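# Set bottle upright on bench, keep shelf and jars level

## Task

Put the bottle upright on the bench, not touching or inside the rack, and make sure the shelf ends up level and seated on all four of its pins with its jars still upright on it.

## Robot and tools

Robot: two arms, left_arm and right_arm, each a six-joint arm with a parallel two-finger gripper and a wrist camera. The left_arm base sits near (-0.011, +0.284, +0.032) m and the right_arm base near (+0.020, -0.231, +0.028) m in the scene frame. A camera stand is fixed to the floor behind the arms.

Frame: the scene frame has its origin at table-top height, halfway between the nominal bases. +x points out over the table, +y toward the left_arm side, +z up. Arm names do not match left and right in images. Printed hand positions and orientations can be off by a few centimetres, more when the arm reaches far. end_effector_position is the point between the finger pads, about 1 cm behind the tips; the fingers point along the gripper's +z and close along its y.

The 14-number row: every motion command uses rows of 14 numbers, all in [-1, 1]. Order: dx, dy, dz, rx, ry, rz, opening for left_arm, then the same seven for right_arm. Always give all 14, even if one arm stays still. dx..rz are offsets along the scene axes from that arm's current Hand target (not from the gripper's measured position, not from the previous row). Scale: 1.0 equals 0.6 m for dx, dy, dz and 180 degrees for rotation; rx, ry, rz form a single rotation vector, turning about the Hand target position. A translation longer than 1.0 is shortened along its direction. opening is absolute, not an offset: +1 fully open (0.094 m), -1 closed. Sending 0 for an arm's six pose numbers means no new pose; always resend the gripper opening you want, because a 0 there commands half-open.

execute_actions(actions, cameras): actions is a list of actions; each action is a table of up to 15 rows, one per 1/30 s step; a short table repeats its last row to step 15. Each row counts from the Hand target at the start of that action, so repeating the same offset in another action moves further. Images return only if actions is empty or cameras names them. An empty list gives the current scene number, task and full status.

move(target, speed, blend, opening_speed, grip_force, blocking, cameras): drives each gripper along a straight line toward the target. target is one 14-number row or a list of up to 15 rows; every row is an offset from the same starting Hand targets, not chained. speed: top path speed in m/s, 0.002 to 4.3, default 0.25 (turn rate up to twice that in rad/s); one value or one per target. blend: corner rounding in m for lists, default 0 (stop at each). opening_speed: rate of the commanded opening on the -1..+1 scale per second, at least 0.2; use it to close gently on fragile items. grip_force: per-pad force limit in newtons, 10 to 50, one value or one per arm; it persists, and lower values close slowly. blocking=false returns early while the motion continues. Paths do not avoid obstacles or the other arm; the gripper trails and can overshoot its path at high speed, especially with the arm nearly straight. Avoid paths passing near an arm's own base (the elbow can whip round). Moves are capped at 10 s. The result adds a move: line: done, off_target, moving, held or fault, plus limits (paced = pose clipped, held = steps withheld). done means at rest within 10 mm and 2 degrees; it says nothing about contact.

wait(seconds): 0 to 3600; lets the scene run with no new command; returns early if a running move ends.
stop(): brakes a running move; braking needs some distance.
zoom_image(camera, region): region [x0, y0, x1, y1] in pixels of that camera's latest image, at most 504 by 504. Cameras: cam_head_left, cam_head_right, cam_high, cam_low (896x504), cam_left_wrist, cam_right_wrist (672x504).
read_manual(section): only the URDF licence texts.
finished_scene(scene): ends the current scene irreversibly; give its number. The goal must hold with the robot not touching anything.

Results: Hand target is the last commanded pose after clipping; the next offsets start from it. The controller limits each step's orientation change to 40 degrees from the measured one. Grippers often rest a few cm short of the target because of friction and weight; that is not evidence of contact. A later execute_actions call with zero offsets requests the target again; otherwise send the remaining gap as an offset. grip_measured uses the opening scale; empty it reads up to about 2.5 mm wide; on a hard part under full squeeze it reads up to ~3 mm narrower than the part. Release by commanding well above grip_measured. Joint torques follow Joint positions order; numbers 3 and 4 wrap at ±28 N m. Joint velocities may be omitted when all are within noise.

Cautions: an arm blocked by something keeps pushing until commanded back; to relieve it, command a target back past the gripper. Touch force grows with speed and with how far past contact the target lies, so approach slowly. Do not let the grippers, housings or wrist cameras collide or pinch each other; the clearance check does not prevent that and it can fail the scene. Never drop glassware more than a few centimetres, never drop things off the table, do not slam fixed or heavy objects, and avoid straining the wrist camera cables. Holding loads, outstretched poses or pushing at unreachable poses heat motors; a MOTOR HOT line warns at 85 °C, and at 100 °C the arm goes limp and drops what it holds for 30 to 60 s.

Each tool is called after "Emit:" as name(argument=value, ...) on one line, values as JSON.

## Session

Emit:
execute_actions(actions=[])

Scene clock: 0.00 s.
left_arm: end_effector_position=(+0.4956, +0.4486, +0.1106) grip_measured=+1.000 end_effector_quat_wxyz=(+0.565, -0.404, +0.657, +0.293) | right_arm: end_effector_position=(+0.7188, -0.2070, +0.3082) grip_measured=+1.000 end_effector_quat_wxyz=(+0.655, +0.418, +0.628, +0.040)
Joint positions: left_arm=[0.056 1.823 0.703 0.784 -0.957 -0.351 0.094] | right_arm=[0.211 1.73 1.252 0.295 0.716 0.77 0.094]
Joint velocities: within noise
Joint torques (N m): no reading
Heat: left arm: hottest elbow 28 °C; right arm: hottest elbow 30 °C.
Hand target: left_arm +0.5011, +0.4489, +0.1145; +0.570, -0.406, +0.653, +0.290 | right_arm +0.7237, -0.2060, +0.3246; +0.664, +0.419, +0.618, +0.049
Tool commands: left_gripper/opening=+1.0 right_gripper/opening=+1.0

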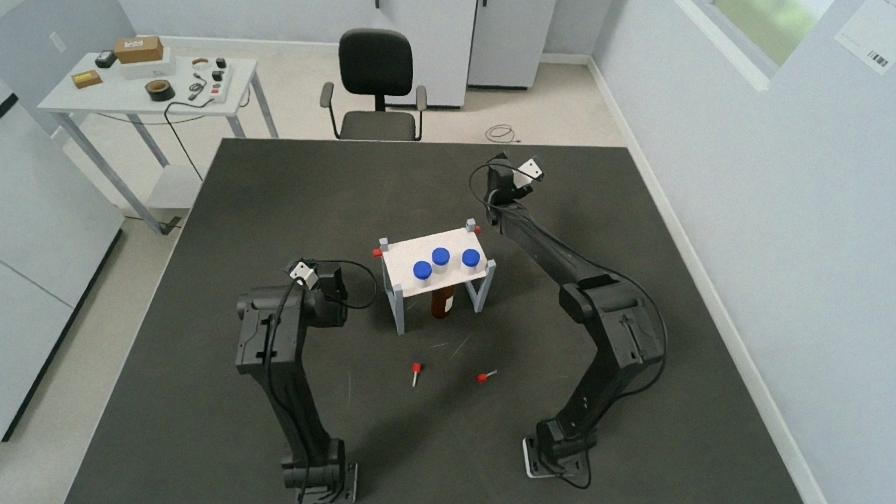

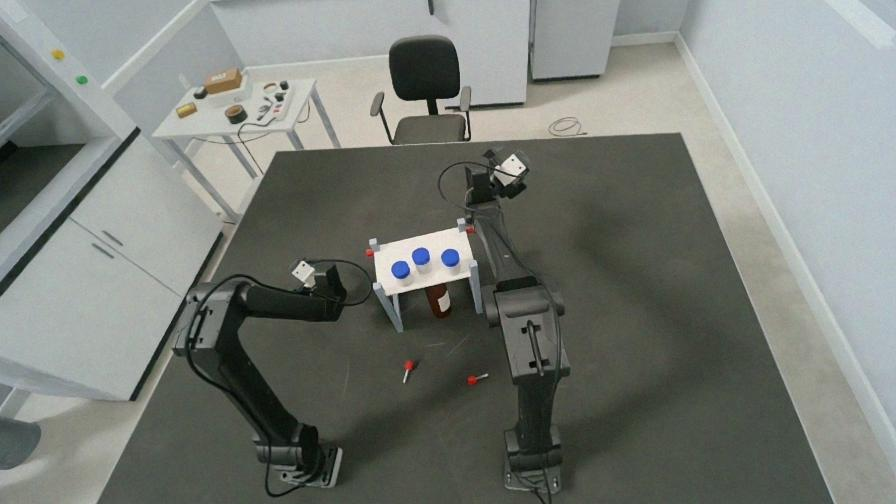

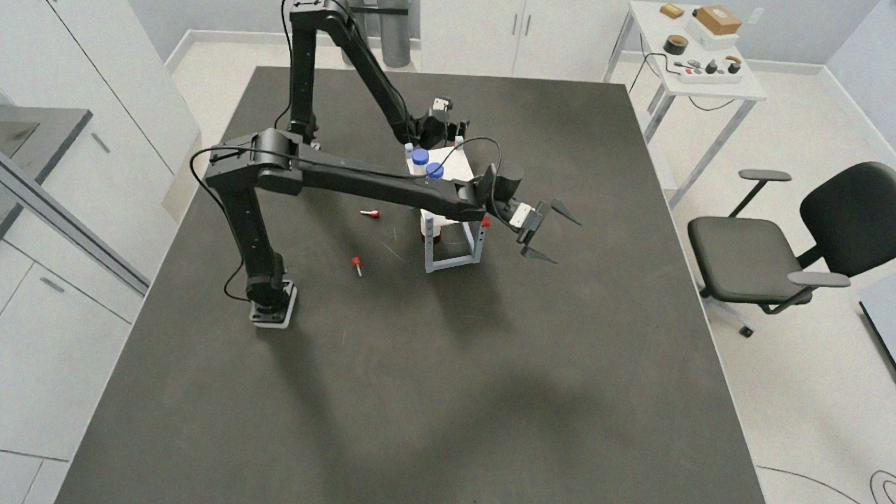

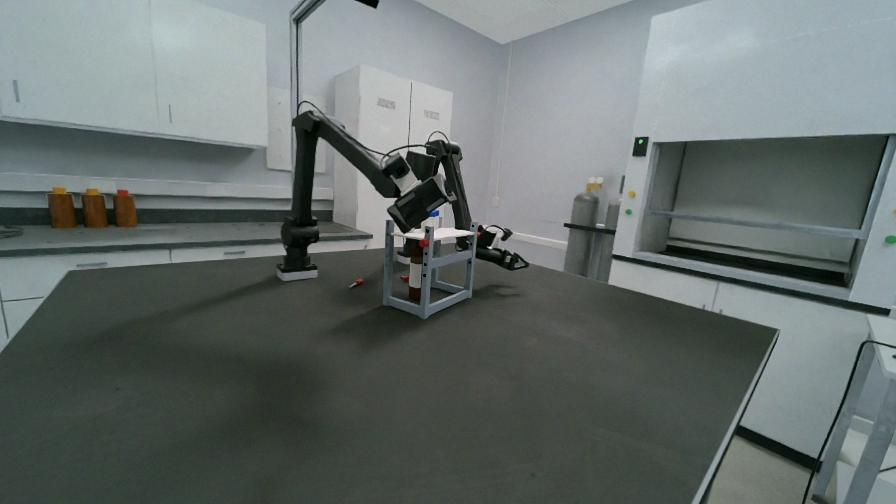

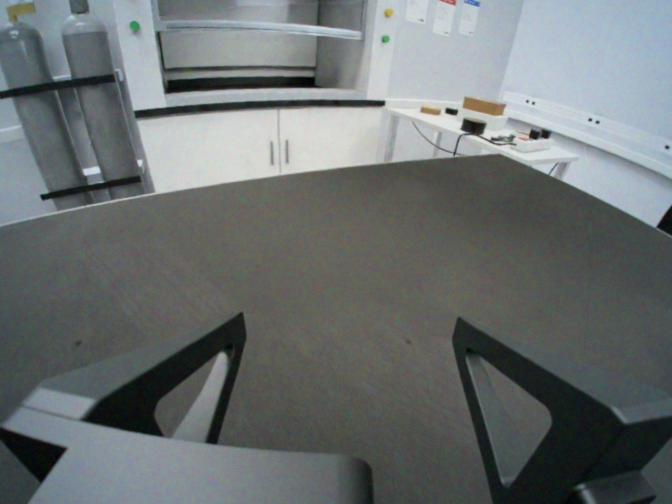

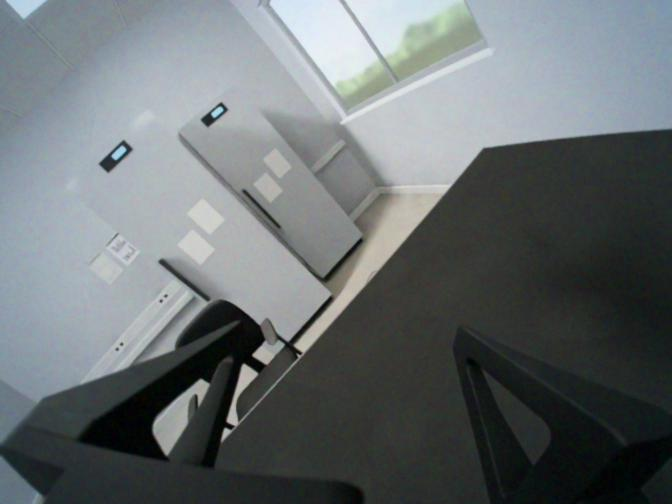

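Emit:
move(target=[[-0.418,-0.081,0.31,-0.2,-0.12,-0.12,0,-0.54,-0.257,0.06,-0.036,0.487,0.307,1],[-0.335,-0.665,0.243,-0.4196,-0.2536,-0.2555,-0.4,-0.848,0.202,-0.341,-0.568,0.3386,0.7414,1]], speed=0.4, cameras=["cam_left_wrist","cam_right_wrist","cam_head_left","cam_head_right"])

Emit:
zoom_image(camera="cam_head_left", region=[360, 210, 510, 345])

Scene clock: 9.50 s.
left_arm: end_effector_position=(+0.2970, +0.0581, +0.2533) grip_measured=-0.398 end_effector_quat_wxyz=(+0.463, -0.467, +0.536, -0.529) | right_arm: end_effector_position=(+0.2161, -0.0872, +0.1232) grip_measured=+1.000 end_effector_quat_wxyz=(-0.001, +0.813, -0.582, +0.000)
Joint positions: left_arm=[-0.969 1.069 0.282 0.769 -0.843 -1.582 0.028] | right_arm=[0.647 1.049 0.646 -1.167 0 -1.264 0.094]
Joint torques (N m): left_arm=[-1.49 -2.9 8.7 2.58 -0.2 0.26] | right_arm=[1.03 -4.6 7.38 0.68 -0.13 -0.14]
Heat: left arm: hottest elbow 29 °C; right arm: hottest elbow 31 °C.
Hand target: left_arm +0.3000, +0.0498, +0.2603; +0.464, -0.463, +0.533, -0.534 | right_arm +0.2149, -0.0849, +0.1200; +0.001, +0.820, -0.573, +0.000
Off the commanded pose: left_arm 0.011 m, 1 deg | right_arm 0.004 m, 1 deg.
move: off_target (left_arm); target 2's new opening was sent with left_arm's hand 0.011 m and 1 deg from that target
Images, in order (width x height): cam_head_left 896x504, cam_head_right 896x504, cam_left_wrist 672x504, cam_right_wrist 672x504.

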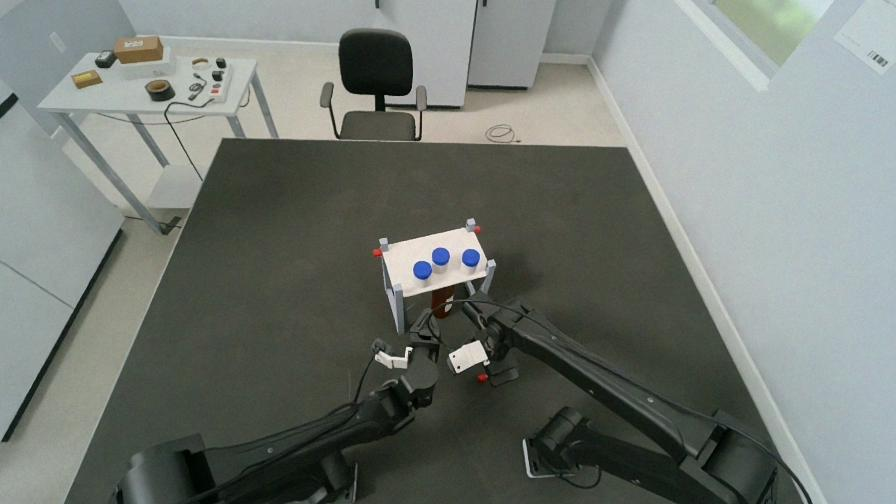

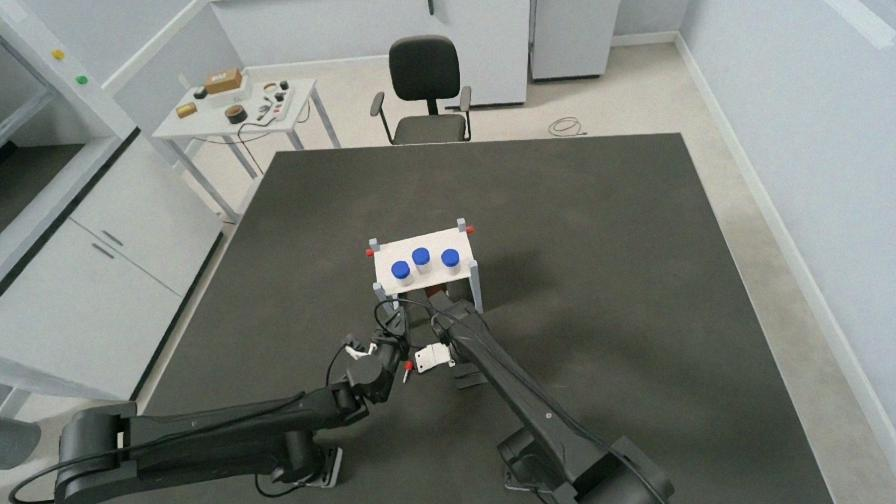

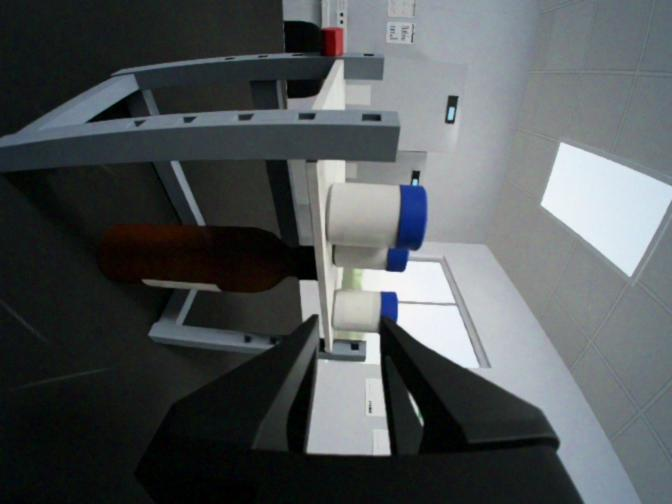

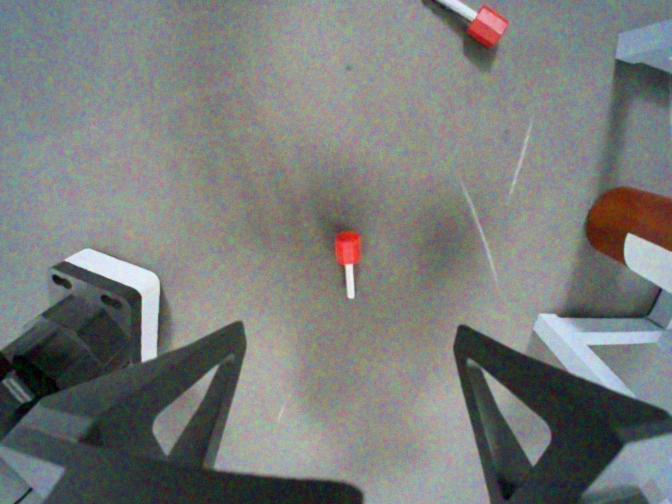

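Scaled by 3.360.

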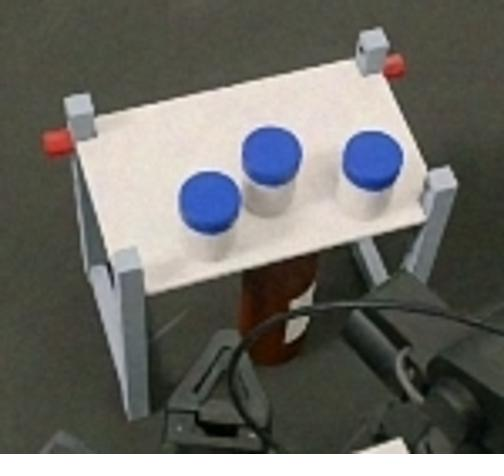

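Emit:
move(target=[[0,0,0,0,0,0,-0.4,0,-0.0122,-0.178,0,0,0.025,1],[0,0,0,0,0,0,-0.4,0,-0.0122,-0.178,0,0,0.025,-0.8],[0,0,0,0,0,0,-0.4,0,-0.0122,0.1,0,0,0.025,-0.8]], speed=0.2, cameras=["cam_right_wrist"])

Emit:
zoom_image(camera="cam_right_wrist", region=[300, 290, 400, 430])

Emit:
move(target=[0.133,-0.14,-0.04,0,0,0,-0.4,0,0,0,0,0,0,-0.8], speed=0.15, cameras=["cam_left_wrist"])

Emit:
zoom_image(camera="cam_left_wrist", region=[250, 200, 450, 400])

Scene clock: 14.30 s.
left_arm: end_effector_position=(+0.2971, +0.0581, +0.2533) grip_measured=-0.399 end_effector_quat_wxyz=(+0.463, -0.467, +0.536, -0.529) | right_arm: end_effector_position=(+0.1995, -0.1003, +0.1588) grip_measured=-0.624 end_effector_quat_wxyz=(+0.025, +0.841, -0.540, -0.009)
Joint positions: left_arm=[-0.969 1.07 0.282 0.77 -0.843 -1.582 0.028] | right_arm=[0.644 0.984 0.705 -1.346 0.001 -1.367 0.018]
Joint torques (N m): left_arm=[-1.49 -2.9 8.69 2.51 -0.2 0.24] | right_arm=[0.03 -5.48 12.12 0.01 -0.13 -0.14]
Heat: left arm: hottest elbow 30 °C; right arm: hottest elbow 32 °C.
Hand target: left_arm +0.3000, +0.0497, +0.2602; +0.464, -0.463, +0.534, -0.534 | right_arm +0.2149, -0.0922, +0.1800; +0.001, +0.841, -0.540, +0.000
Off the commanded pose: left_arm 0.011 m, 1 deg | right_arm 0.027 m, 3 deg.
move: off_target (right_arm)

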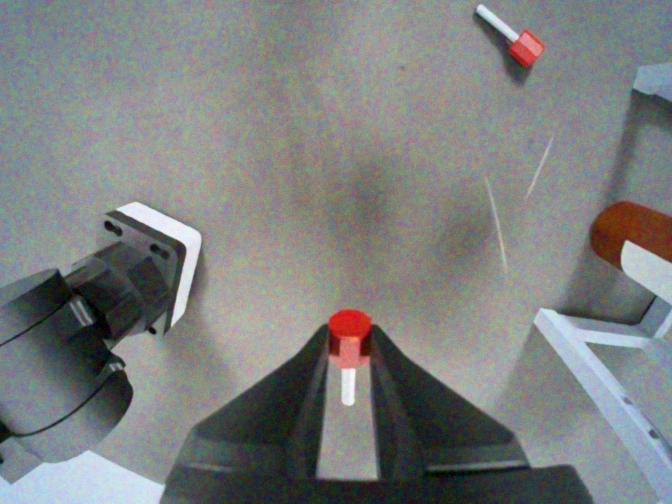

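Scaled by 3.600 from the camera's image (finer frame: 960x720).

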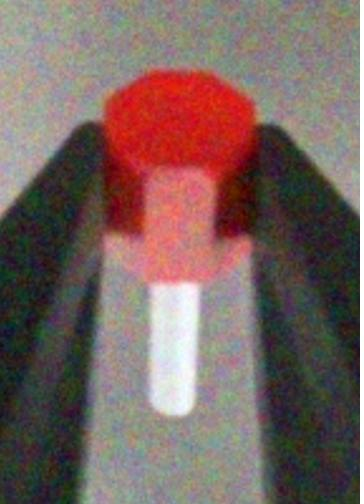

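Scene clock: 15.23 s.
left_arm: end_effector_position=(+0.3055, +0.0430, +0.2363) grip_measured=-0.399 end_effector_quat_wxyz=(+0.461, -0.462, +0.551, -0.520) | right_arm: end_effector_position=(+0.1994, -0.1004, +0.1588) grip_measured=-0.624 end_effector_quat_wxyz=(+0.026, +0.841, -0.540, -0.009)
Joint positions: left_arm=[-0.969 1.176 0.305 0.82 -0.832 -1.582 0.028] | right_arm=[0.644 0.984 0.705 -1.346 0.001 -1.367 0.018]
Joint torques (N m): left_arm=[-0.85 -6.42 5.86 1.76 -0.24 0.12] | right_arm=[-0.09 -5.01 12.27 -0.13 -0.12 -0.13]
Heat: left arm: hottest elbow 30 °C; right arm: hottest elbow 32 °C.
Hand target: left_arm +0.3032, +0.0470, +0.2364; +0.462, -0.463, +0.550, -0.519 (not the last commanded pose) | right_arm +0.2149, -0.0922, +0.1800; +0.001, +0.841, -0.540, +0.000
Off the commanded pose: left_arm 0.107 m, 3 deg | right_arm 0.028 m, 3 deg.
move: held (left_arm; a check stopped the path); limits=held
pose unreachable (left arm): on one or more control steps of this call, first in action 0 (counted from 0), this arm could not follow its commanded pose, so it was not sent that pose on those steps. It may still have moved: this result reports where it is.
cause: moving toward the commanded pose would bring a part of the arm too close to another arm (this arm's wrist (the part past joint 4) and the right arm's wrist camera, at the place that arm is still heading or pushing toward).

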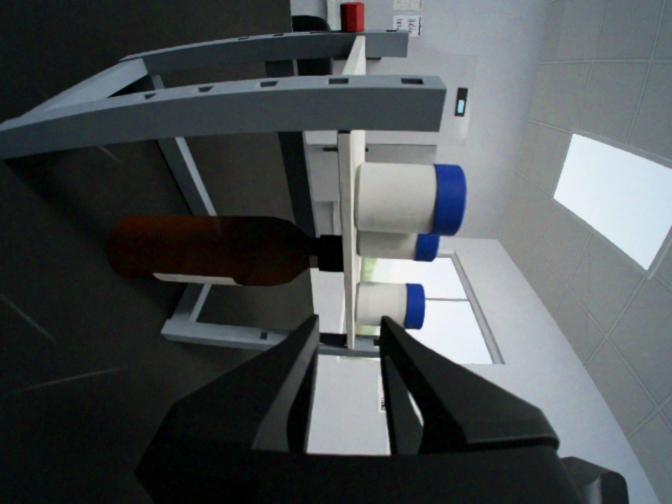

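Scaled by 2.520 from the camera's image (finer frame: 960x720).

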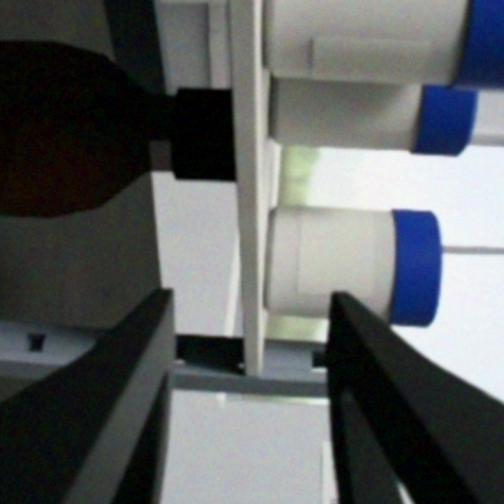

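Emit:
move(target=[[0,0,0,0,0,0,-0.4,0.058,-0.13,0.117,0,0,-0.517,-0.8],[0,0,0,0,0,0,-0.4,0.30,-0.24,0.12,0.0506,-0.11,0.985,-0.8],[0,0,0,0,0,0,-0.4,0.475,-0.13,0.07,0.0506,-0.11,0.985,-0.8]], speed=0.4, blend=[0.02,0.02,0], cameras=["cam_right_wrist","cam_head_left"])

Emit:
zoom_image(camera="cam_right_wrist", region=[290, 320, 410, 480])

Scene clock: 21.63 s.
left_arm: end_effector_position=(+0.3055, +0.0430, +0.2363) grip_measured=-0.399 end_effector_quat_wxyz=(+0.461, -0.462, +0.551, -0.520) | right_arm: end_effector_position=(+0.4832, -0.1681, +0.2023) grip_measured=-0.624 end_effector_quat_wxyz=(-0.123, +0.540, +0.831, +0.053)
Joint positions: left_arm=[-0.969 1.176 0.305 0.82 -0.832 -1.582 0.028] | right_arm=[0.063 1.672 1.447 -1.485 -0.231 1.189 0.018]
Joint torques (N m): left_arm=[-0.91 -6.18 5.87 1.74 -0.23 0.11] | right_arm=[0.09 -16.56 11.99 -0.35 -0.06 0.1]
Heat: left arm: hottest elbow 30 °C; right arm: hottest elbow 34 °C.
Hand target: left_arm +0.3032, +0.0470, +0.2364; +0.462, -0.463, +0.550, -0.519 | right_arm +0.4999, -0.1701, +0.2220; -0.103, +0.546, +0.829, +0.067
Off the commanded pose: left_arm 0.005 m, 0 deg | right_arm 0.026 m, 3 deg.
move: off_target (right_arm)
Images, in order (width x height): cam_head_left 896x504, cam_right_wrist 672x504.

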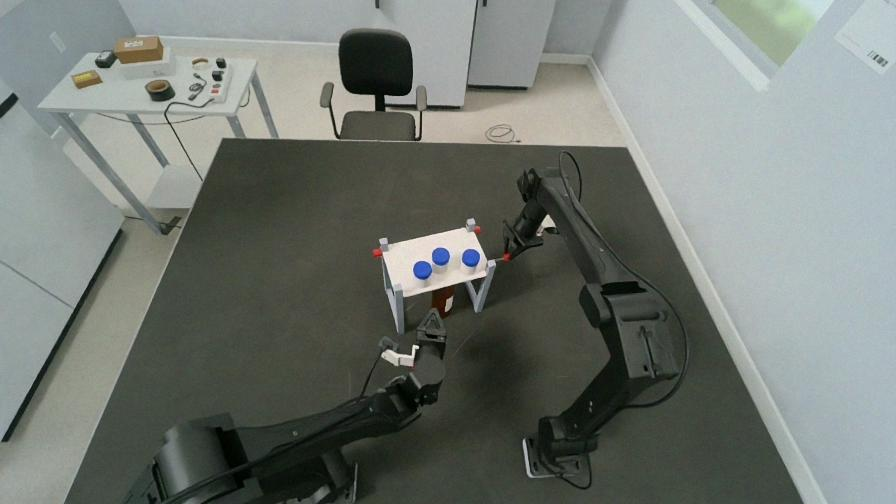

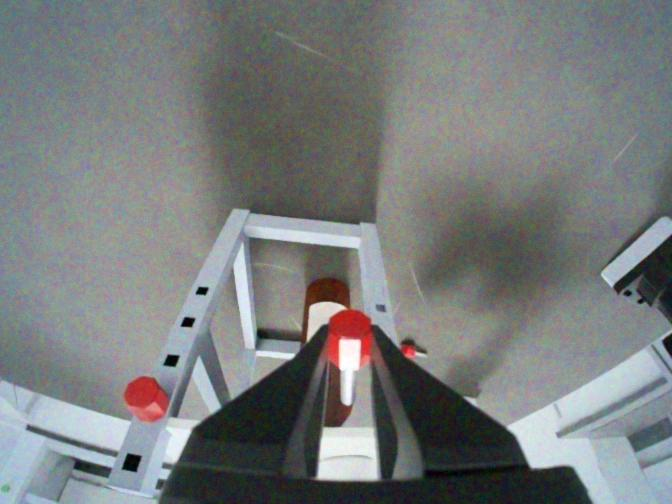

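Scaled by 3.150 from the camera's image (finer frame: 960x720).

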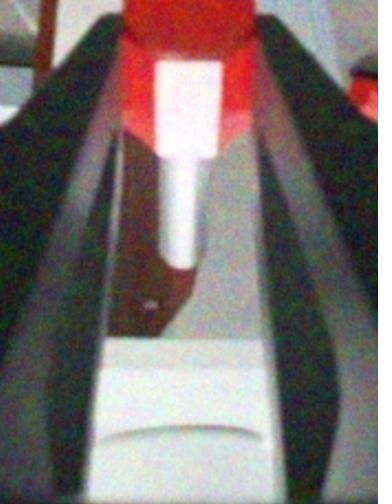

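Emit:
move(target=[[0,0,0,0,0,0,-0.4,-0.0415,-0.033,0.005,0.0217,0.0074,-0.0427,-0.8],[0,0,0,0,0,0,-0.4,-0.0903,0.004,-0.0267,0.0217,0.0074,-0.0427,-0.8]], speed=0.12, cameras=["cam_right_wrist"])

Emit:
zoom_image(camera="cam_right_wrist", region=[310, 340, 400, 450])

Scene clock: 25.33 s.
left_arm: end_effector_position=(+0.3055, +0.0430, +0.2363) grip_measured=-0.399 end_effector_quat_wxyz=(+0.461, -0.462, +0.551, -0.520) | right_arm: end_effector_position=(+0.4463, -0.1706, +0.1994) grip_measured=-0.624 end_effector_quat_wxyz=(-0.134, +0.596, +0.787, +0.089)
Joint positions: left_arm=[-0.969 1.176 0.305 0.82 -0.832 -1.582 0.028] | right_arm=[0.032 1.557 1.29 -1.409 -0.307 1.301 0.018]
Joint torques (N m): left_arm=[-0.85 -6.18 5.86 1.76 -0.23 0.12] | right_arm=[0.67 -16.03 7.66 0.31 -0.19 0.11]
Heat: left arm: hottest elbow 30 °C; right arm: hottest elbow 34 °C.
Hand target: left_arm +0.3032, +0.0470, +0.2364; +0.462, -0.463, +0.550, -0.519 | right_arm +0.4458, -0.1678, +0.2060; -0.126, +0.598, +0.786, +0.095
Off the commanded pose: left_arm 0.005 m, 0 deg | right_arm 0.007 m, 1 deg.
move: done

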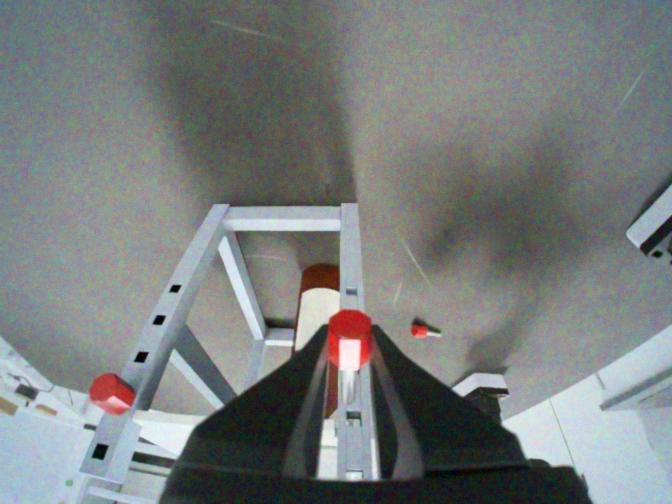

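Scaled by 4.582 from the camera's image (finer frame: 960x720).

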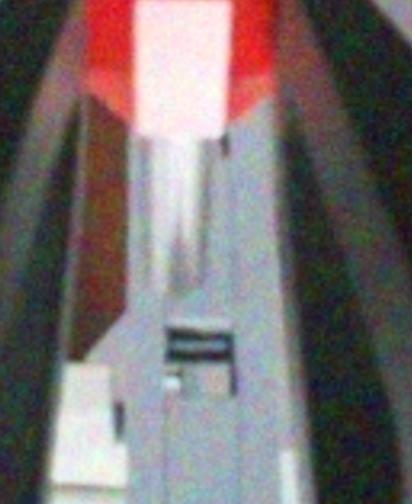

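Emit:
move(target=[[0,0,0,0,0,0,-0.4,0.03,-0.02,0.035,0.0068,0.0023,0.0056,-0.8],[0,0,0,0,0,0,-0.4,-0.0067,0.0118,0.0053,0.0068,0.0023,0.0056,-0.8]], speed=0.1, cameras=["cam_right_wrist"])

Emit:
zoom_image(camera="cam_right_wrist", region=[310, 340, 400, 450])

Scene clock: 28.73 s.
left_arm: end_effector_position=(+0.3055, +0.0430, +0.2363) grip_measured=-0.399 end_effector_quat_wxyz=(+0.461, -0.462, +0.551, -0.520) | right_arm: end_effector_position=(+0.4422, -0.1640, +0.2022) grip_measured=-0.624 end_effector_quat_wxyz=(-0.144, +0.589, +0.790, +0.093)
Joint positions: left_arm=[-0.969 1.176 0.305 0.82 -0.832 -1.582 0.028] | right_arm=[0.04 1.553 1.29 -1.424 -0.327 1.29 0.018]
Joint torques (N m): left_arm=[-0.85 -6.18 5.89 1.77 -0.23 0.11] | right_arm=[1.73 -16.09 7.65 0.18 -0.23 0.1]
Heat: left arm: hottest elbow 31 °C; right arm: hottest elbow 34 °C.
Hand target: left_arm +0.3032, +0.0470, +0.2364; +0.462, -0.463, +0.550, -0.519 | right_arm +0.4417, -0.1607, +0.2093; -0.136, +0.590, +0.790, +0.100
Off the commanded pose: left_arm 0.005 m, 0 deg | right_arm 0.008 m, 1 deg.
move: done

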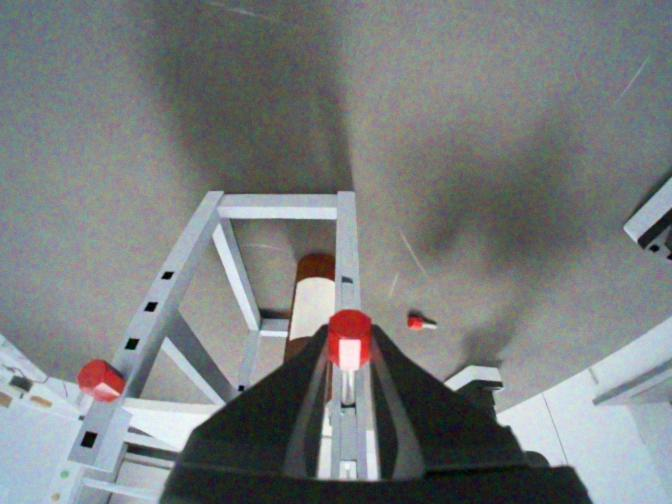

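Scaled by 4.582 from the camera's image (finer frame: 960x720).

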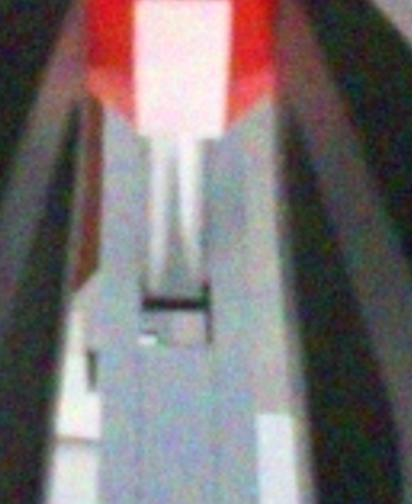

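Emit:
move(target=[[0,0,0,0,0,0,-0.4,-0.005,0.016,0.004,0,0,0,-0.8],[0,0,0,0,0,0,-0.4,-0.009,0.026,0.004,0,0,0,-0.8]], speed=0.05, blend=0.001, grip_force=[50,35], cameras=["cam_right_wrist"])

Emit:
zoom_image(camera="cam_right_wrist", region=[310, 340, 400, 450])

Scene clock: 30.50 s.
left_arm: end_effector_position=(+0.3055, +0.0430, +0.2363) grip_measured=-0.399 end_effector_quat_wxyz=(+0.461, -0.462, +0.551, -0.520) | right_arm: end_effector_position=(+0.4397, -0.1601, +0.2039) grip_measured=-0.611 end_effector_quat_wxyz=(-0.139, +0.597, +0.785, +0.092)
Joint positions: left_arm=[-0.969 1.176 0.305 0.82 -0.832 -1.582 0.028] | right_arm=[0.052 1.539 1.281 -1.414 -0.32 1.325 0.018]
Joint torques (N m): left_arm=[-0.79 -6.24 5.87 1.76 -0.23 0.11] | right_arm=[2.32 -15.44 7.51 0.35 -0.67 0.11]
Heat: left arm: hottest elbow 31 °C; right arm: hottest elbow 34 °C.
Hand target: left_arm +0.3032, +0.0470, +0.2364; +0.462, -0.463, +0.550, -0.519 | right_arm +0.4363, -0.1452, +0.2116; -0.136, +0.590, +0.790, +0.100
Off the commanded pose: left_arm 0.005 m, 0 deg | right_arm 0.017 m, 1 deg.
grip_force (N): 50, 35
move: off_target (right_arm)

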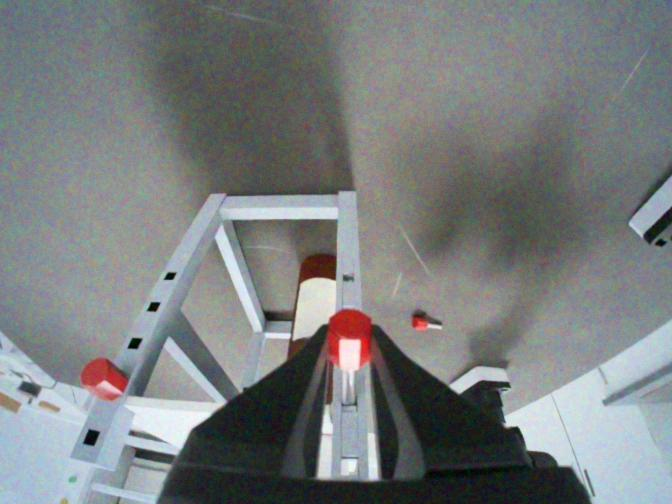

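Scaled by 4.582 from the camera's image (finer frame: 960x720).

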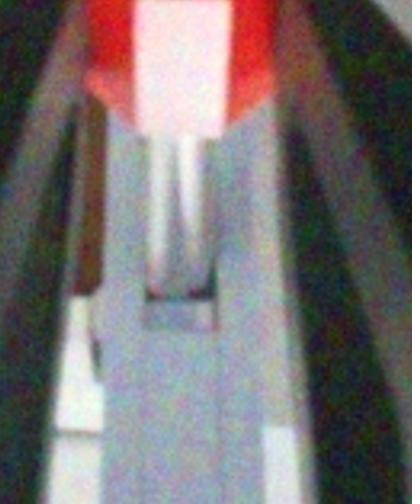

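Emit:
move(target=[[0,0,0,0,0,0,-0.4,0.02,-0.06,0.02,0,0,0,-0.8],[0,0,0,0,0,0,-0.4,0.044,-0.059,0.034,0,0,0,-0.8],[0,0,0,0,0,0,-0.4,0.0075,-0.0272,0.004,0,0,0,-0.8],[0,0,0,0,0,0,-0.4,0.0005,-0.006,0.004,0,0,0,-0.8]], speed=[0.1,0.1,0.1,0.05], blend=[0.005,0.001,0.001,0], cameras=["cam_right_wrist"])

Emit:
zoom_image(camera="cam_right_wrist", region=[310, 340, 400, 450])

Scene clock: 32.80 s.
left_arm: end_effector_position=(+0.3055, +0.0430, +0.2363) grip_measured=-0.399 end_effector_quat_wxyz=(+0.461, -0.462, +0.551, -0.520) | right_arm: end_effector_position=(+0.4387, -0.1563, +0.2062) grip_measured=-0.611 end_effector_quat_wxyz=(-0.142, +0.591, +0.788, +0.093)
Joint positions: left_arm=[-0.969 1.176 0.305 0.82 -0.832 -1.582 0.028] | right_arm=[0.059 1.539 1.286 -1.423 -0.325 1.317 0.018]
Joint torques (N m): left_arm=[-0.91 -6.24 5.86 1.77 -0.23 0.11] | right_arm=[2.67 -16.03 7.76 0.49 -0.42 0.12]
Heat: left arm: hottest elbow 31 °C; right arm: hottest elbow 34 °C.
Hand target: left_arm +0.3032, +0.0470, +0.2364; +0.462, -0.463, +0.550, -0.519 | right_arm +0.4366, -0.1488, +0.2140; -0.136, +0.590, +0.790, +0.100
Off the commanded pose: left_arm 0.005 m, 0 deg | right_arm 0.011 m, 1 deg.
grip_force (N): 50, 35
move: off_target (right_arm)

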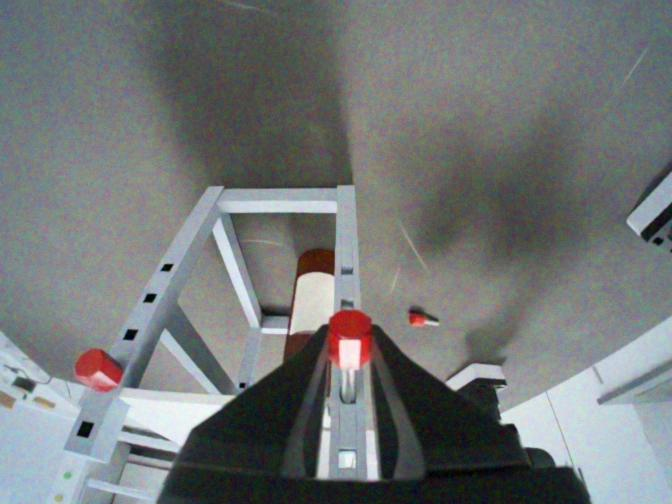

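Scaled by 4.582 from the camera's image (finer frame: 960x720).

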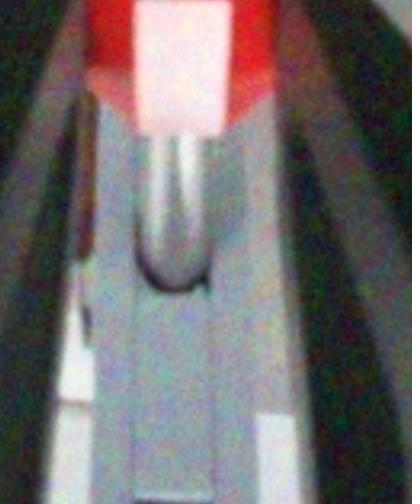

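Emit:
move(target=[[0,0,0,0,0,0,-0.4,-0.003,0.008,0.001,0,0,0.018,-0.8],[0,0,0,0,0,0,-0.4,-0.005,0.014,0.001,0.018,0.006,0,-0.8],[0,0,0,0,0,0,-0.4,-0.006,0.018,0.001,0,0,-0.018,-0.8],[0,0,0,0,0,0,-0.4,-0.008,0.022,0.001,-0.018,-0.006,0,-0.8],[0,0,0,0,0,0,-0.4,-0.009,0.026,0.001,0,0,0.018,-0.8],[0,0,0,0,0,0,-0.4,-0.01,0.03,0.001,0.018,0.006,0,-0.8],[0,0,0,0,0,0,-0.4,-0.01,0.03,0.001,0,0,-0.018,-0.8],[0,0,0,0,0,0,-0.4,-0.011,0.032,0.001,0,0,0,-0.8]], speed=0.12, blend=0.002, cameras=["cam_right_wrist"])

Emit:
zoom_image(camera="cam_right_wrist", region=[310, 340, 400, 450])

Scene clock: 36.33 s.
left_arm: end_effector_position=(+0.3055, +0.0430, +0.2363) grip_measured=-0.399 end_effector_quat_wxyz=(+0.461, -0.462, +0.551, -0.520) | right_arm: end_effector_position=(+0.4344, -0.1521, +0.2083) grip_measured=-0.611 end_effector_quat_wxyz=(-0.130, +0.609, +0.777, +0.093)
Joint positions: left_arm=[-0.969 1.176 0.305 0.82 -0.832 -1.582 0.028] | right_arm=[0.074 1.509 1.261 -1.397 -0.313 1.382 0.018]
Joint torques (N m): left_arm=[-0.91 -6.18 5.87 1.76 -0.23 0.12] | right_arm=[4.25 -13.92 8.34 -0.28 -0.97 -0.02]
Heat: left arm: hottest elbow 31 °C; right arm: hottest elbow 34 °C.
Hand target: left_arm +0.3032, +0.0470, +0.2364; +0.462, -0.463, +0.550, -0.519 | right_arm +0.4301, -0.1295, +0.2146; -0.136, +0.590, +0.790, +0.100
Off the commanded pose: left_arm 0.005 m, 0 deg | right_arm 0.024 m, 3 deg.
grip_force (N): 50, 35
move: off_target (right_arm)

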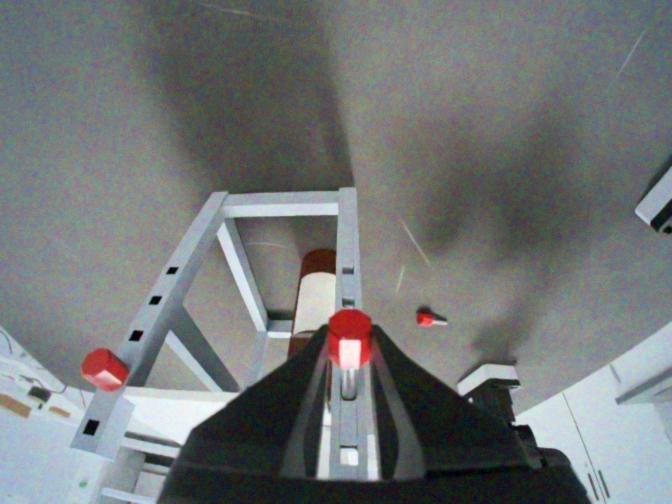

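Scaled by 4.582 from the camera's image (finer frame: 960x720).

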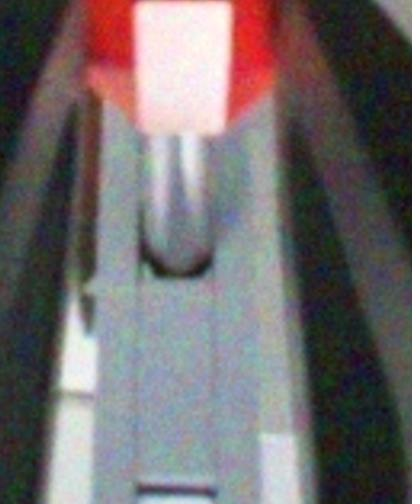

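Emit:
move(target=[[0,0,0,0,0,0,-0.4,-0.001,0.006,-0.003,0,0,0.018,-0.8],[0,0,0,0,0,0,-0.4,-0.002,0.01,-0.003,0.018,0.006,0,-0.8],[0,0,0,0,0,0,-0.4,-0.003,0.014,-0.003,0,0,-0.018,-0.8],[0,0,0,0,0,0,-0.4,-0.004,0.016,-0.003,-0.018,-0.006,0,-0.8],[0,0,0,0,0,0,-0.4,-0.005,0.018,-0.003,0,0,0.018,-0.8],[0,0,0,0,0,0,-0.4,-0.006,0.02,-0.003,0.018,0.006,0,-0.8],[0,0,0,0,0,0,-0.4,-0.006,0.02,-0.003,0,0,-0.018,-0.8],[0,0,0,0,0,0,-0.4,-0.006,0.02,-0.003,-0.018,-0.006,0,-0.8],[0,0,0,0,0,0,-0.4,-0.006,0.02,-0.003,0,0,0,-0.8]], speed=0.12, blend=0.002, cameras=["cam_right_wrist"])

Emit:
zoom_image(camera="cam_right_wrist", region=[310, 340, 400, 450])

Scene clock: 40.27 s.
left_arm: end_effector_position=(+0.3055, +0.0430, +0.2363) grip_measured=-0.399 end_effector_quat_wxyz=(+0.461, -0.462, +0.551, -0.520) | right_arm: end_effector_position=(+0.4290, -0.1396, +0.2100) grip_measured=-0.611 end_effector_quat_wxyz=(-0.119, +0.606, +0.782, +0.087)
Joint positions: left_arm=[-0.969 1.176 0.305 0.82 -0.832 -1.582 0.028] | right_arm=[0.114 1.489 1.247 -1.383 -0.292 1.414 0.018]
Joint torques (N m): left_arm=[-0.97 -6.24 5.89 1.77 -0.23 0.11] | right_arm=[3.08 -12.81 8.53 -0.21 -1.74 -0.06]
Heat: left arm: hottest elbow 31 °C; right arm: hottest elbow 34 °C.
Hand target: left_arm +0.3032, +0.0470, +0.2364; +0.462, -0.463, +0.550, -0.519 | right_arm +0.4264, -0.1175, +0.2128; -0.136, +0.589, +0.790, +0.100
Off the commanded pose: left_arm 0.005 m, 0 deg | right_arm 0.022 m, 3 deg.
grip_force (N): 50, 35
move: off_target (right_arm)

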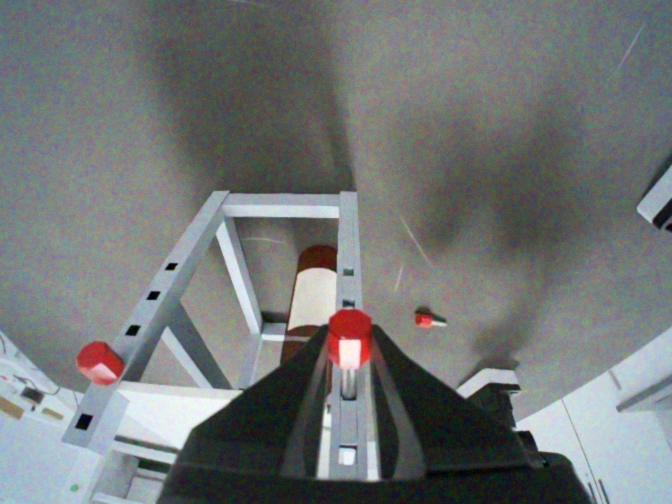

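Scaled by 4.582 from the camera's image (finer frame: 960x720).

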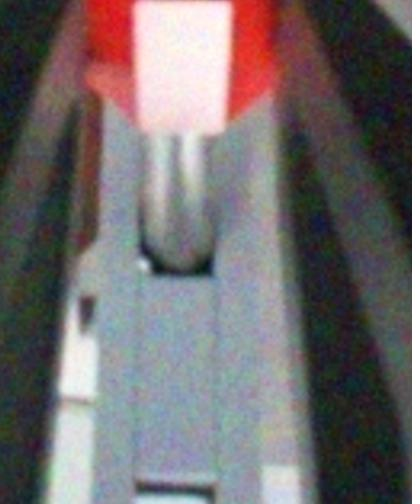

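Emit:
move(target=[0.03,-0.07,0.0,0,0,0,-0.4,0.003,-0.02,0,0,0,0,-0.8], speed=0.1, cameras=["cam_left_wrist","cam_head_right","cam_head_left"])

Emit:
zoom_image(camera="cam_left_wrist", region=[250, 180, 450, 400])

Emit:
zoom_image(camera="cam_head_right", region=[340, 210, 490, 345])

Scene clock: 42.30 s.
left_arm: end_effector_position=(+0.3141, +0.0193, +0.2238) grip_measured=-0.399 end_effector_quat_wxyz=(+0.464, -0.461, +0.563, -0.505) | right_arm: end_effector_position=(+0.4288, -0.1402, +0.2098) grip_measured=-0.611 end_effector_quat_wxyz=(-0.125, +0.601, +0.784, +0.092)
Joint positions: left_arm=[-0.992 1.284 0.362 0.832 -0.861 -1.582 0.028] | right_arm=[0.106 1.492 1.247 -1.386 -0.307 1.394 0.018]
Joint torques (N m): left_arm=[-1.32 -4.95 9.18 2.65 -0.25 0.09] | right_arm=[2.02 -12.81 8.87 -0.14 -1.17 -0.11]
Heat: left arm: hottest elbow 31 °C; right arm: hottest elbow 34 °C.
Hand target: left_arm +0.3212, +0.0050, +0.2363; +0.462, -0.463, +0.550, -0.519 | right_arm +0.4282, -0.1295, +0.2127; -0.136, +0.590, +0.790, +0.100
Off the commanded pose: left_arm 0.020 m, 2 deg | right_arm 0.011 m, 2 deg.
grip_force (N): 50, 35
move: off_target (left_arm, right_arm)
Images, in order (width x height): cam_head_left 896x504, cam_head_right 896x504, cam_left_wrist 672x504.

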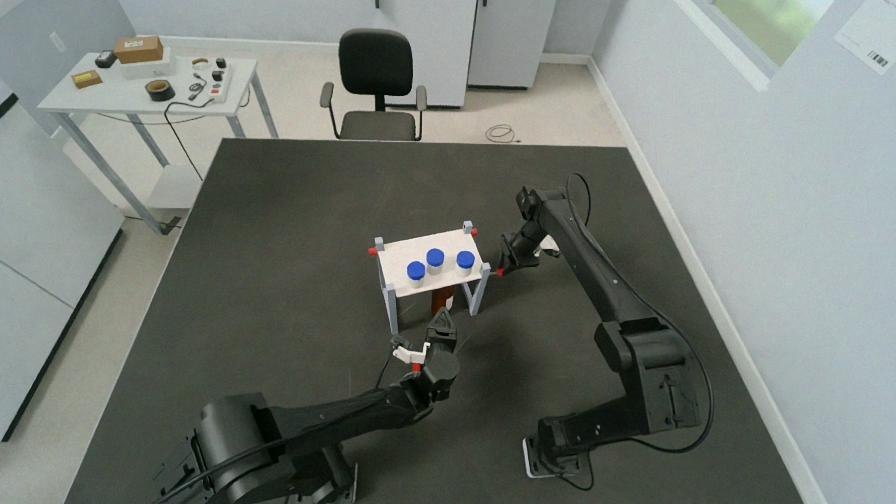

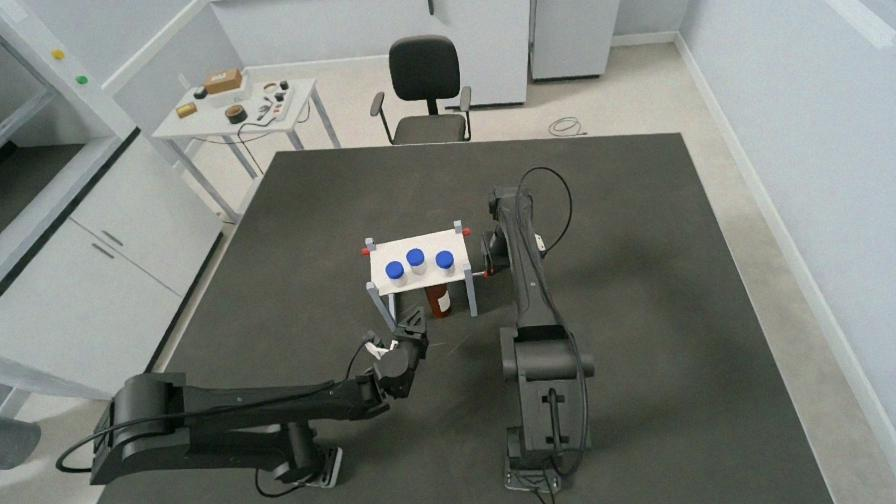

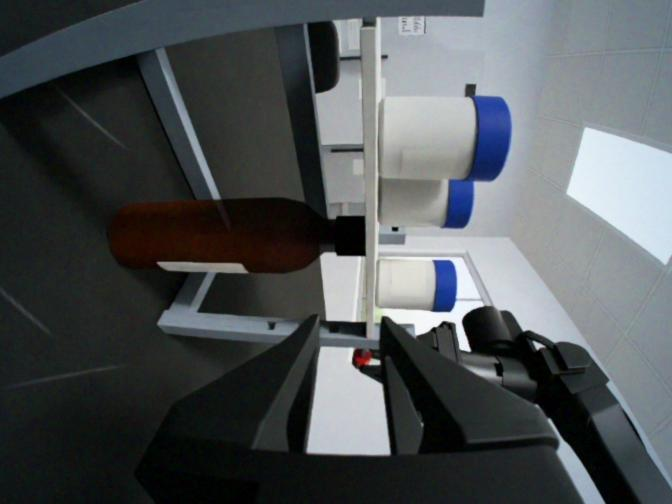

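Scaled by 2.291 from the camera's image (finer frame: 960x720).

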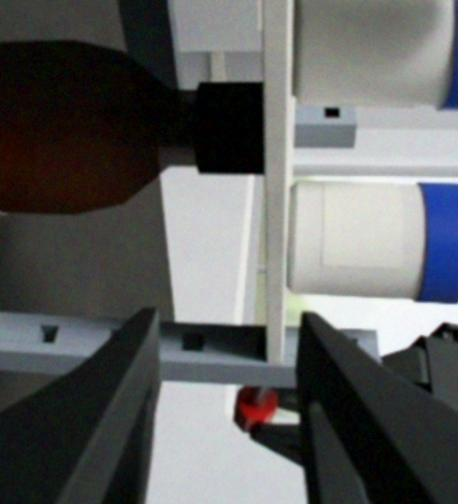

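Scaled by 3.360.

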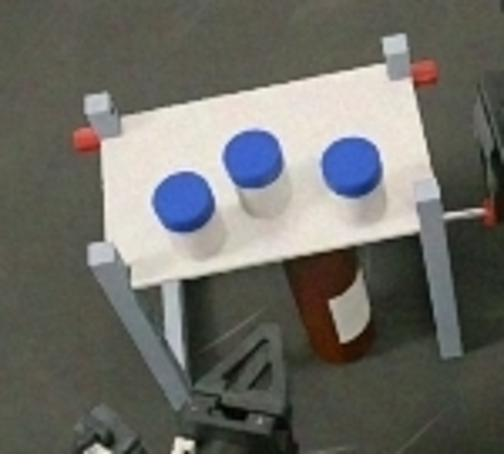

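Emit:
move(target=[0.036,0.022,0.033,0,0,0,-0.4,0,0,0,0,0,0,-0.8], speed=0.1, cameras=["cam_left_wrist"])

Emit:
zoom_image(camera="cam_left_wrist", region=[250, 150, 450, 370])

Scene clock: 44.87 s.
left_arm: end_effector_position=(+0.3328, +0.0267, +0.2330) grip_measured=-0.399 end_effector_quat_wxyz=(+0.460, -0.461, +0.567, -0.504) | right_arm: end_effector_position=(+0.4288, -0.1402, +0.2098) grip_measured=-0.611 end_effector_quat_wxyz=(-0.125, +0.601, +0.784, +0.092)
Joint positions: left_arm=[-0.92 1.251 0.384 0.771 -0.781 -1.582 0.028] | right_arm=[0.106 1.492 1.247 -1.386 -0.307 1.394 0.018]
Joint torques (N m): left_arm=[-0.32 -7.12 9.81 1.7 -0.1 0.17] | right_arm=[1.44 -12.92 8.77 -0.35 -1.13 -0.11]
Heat: left arm: hottest elbow 31 °C; right arm: hottest elbow 34 °C.
Hand target: left_arm +0.3428, +0.0182, +0.2561; +0.462, -0.463, +0.550, -0.519 | right_arm +0.4282, -0.1295, +0.2127; -0.136, +0.590, +0.790, +0.100
Off the commanded pose: left_arm 0.027 m, 3 deg | right_arm 0.011 m, 2 deg.
grip_force (N): 50, 35
move: off_target (left_arm)

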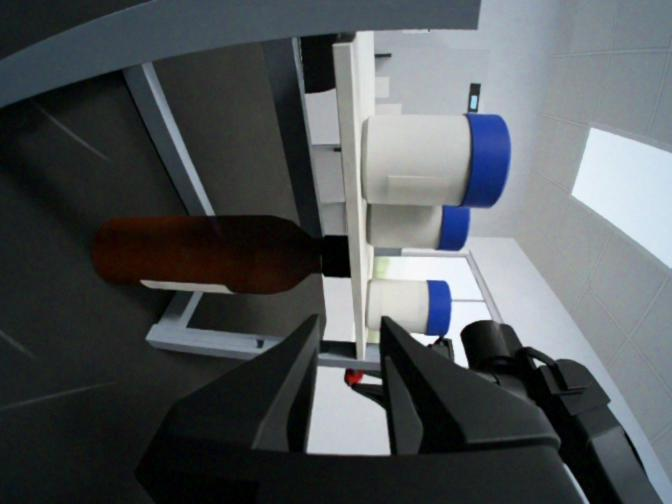

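Scaled by 2.291 from the camera's image (finer frame: 960x720).

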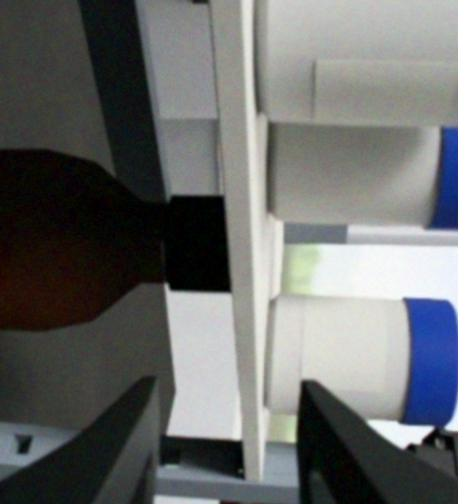

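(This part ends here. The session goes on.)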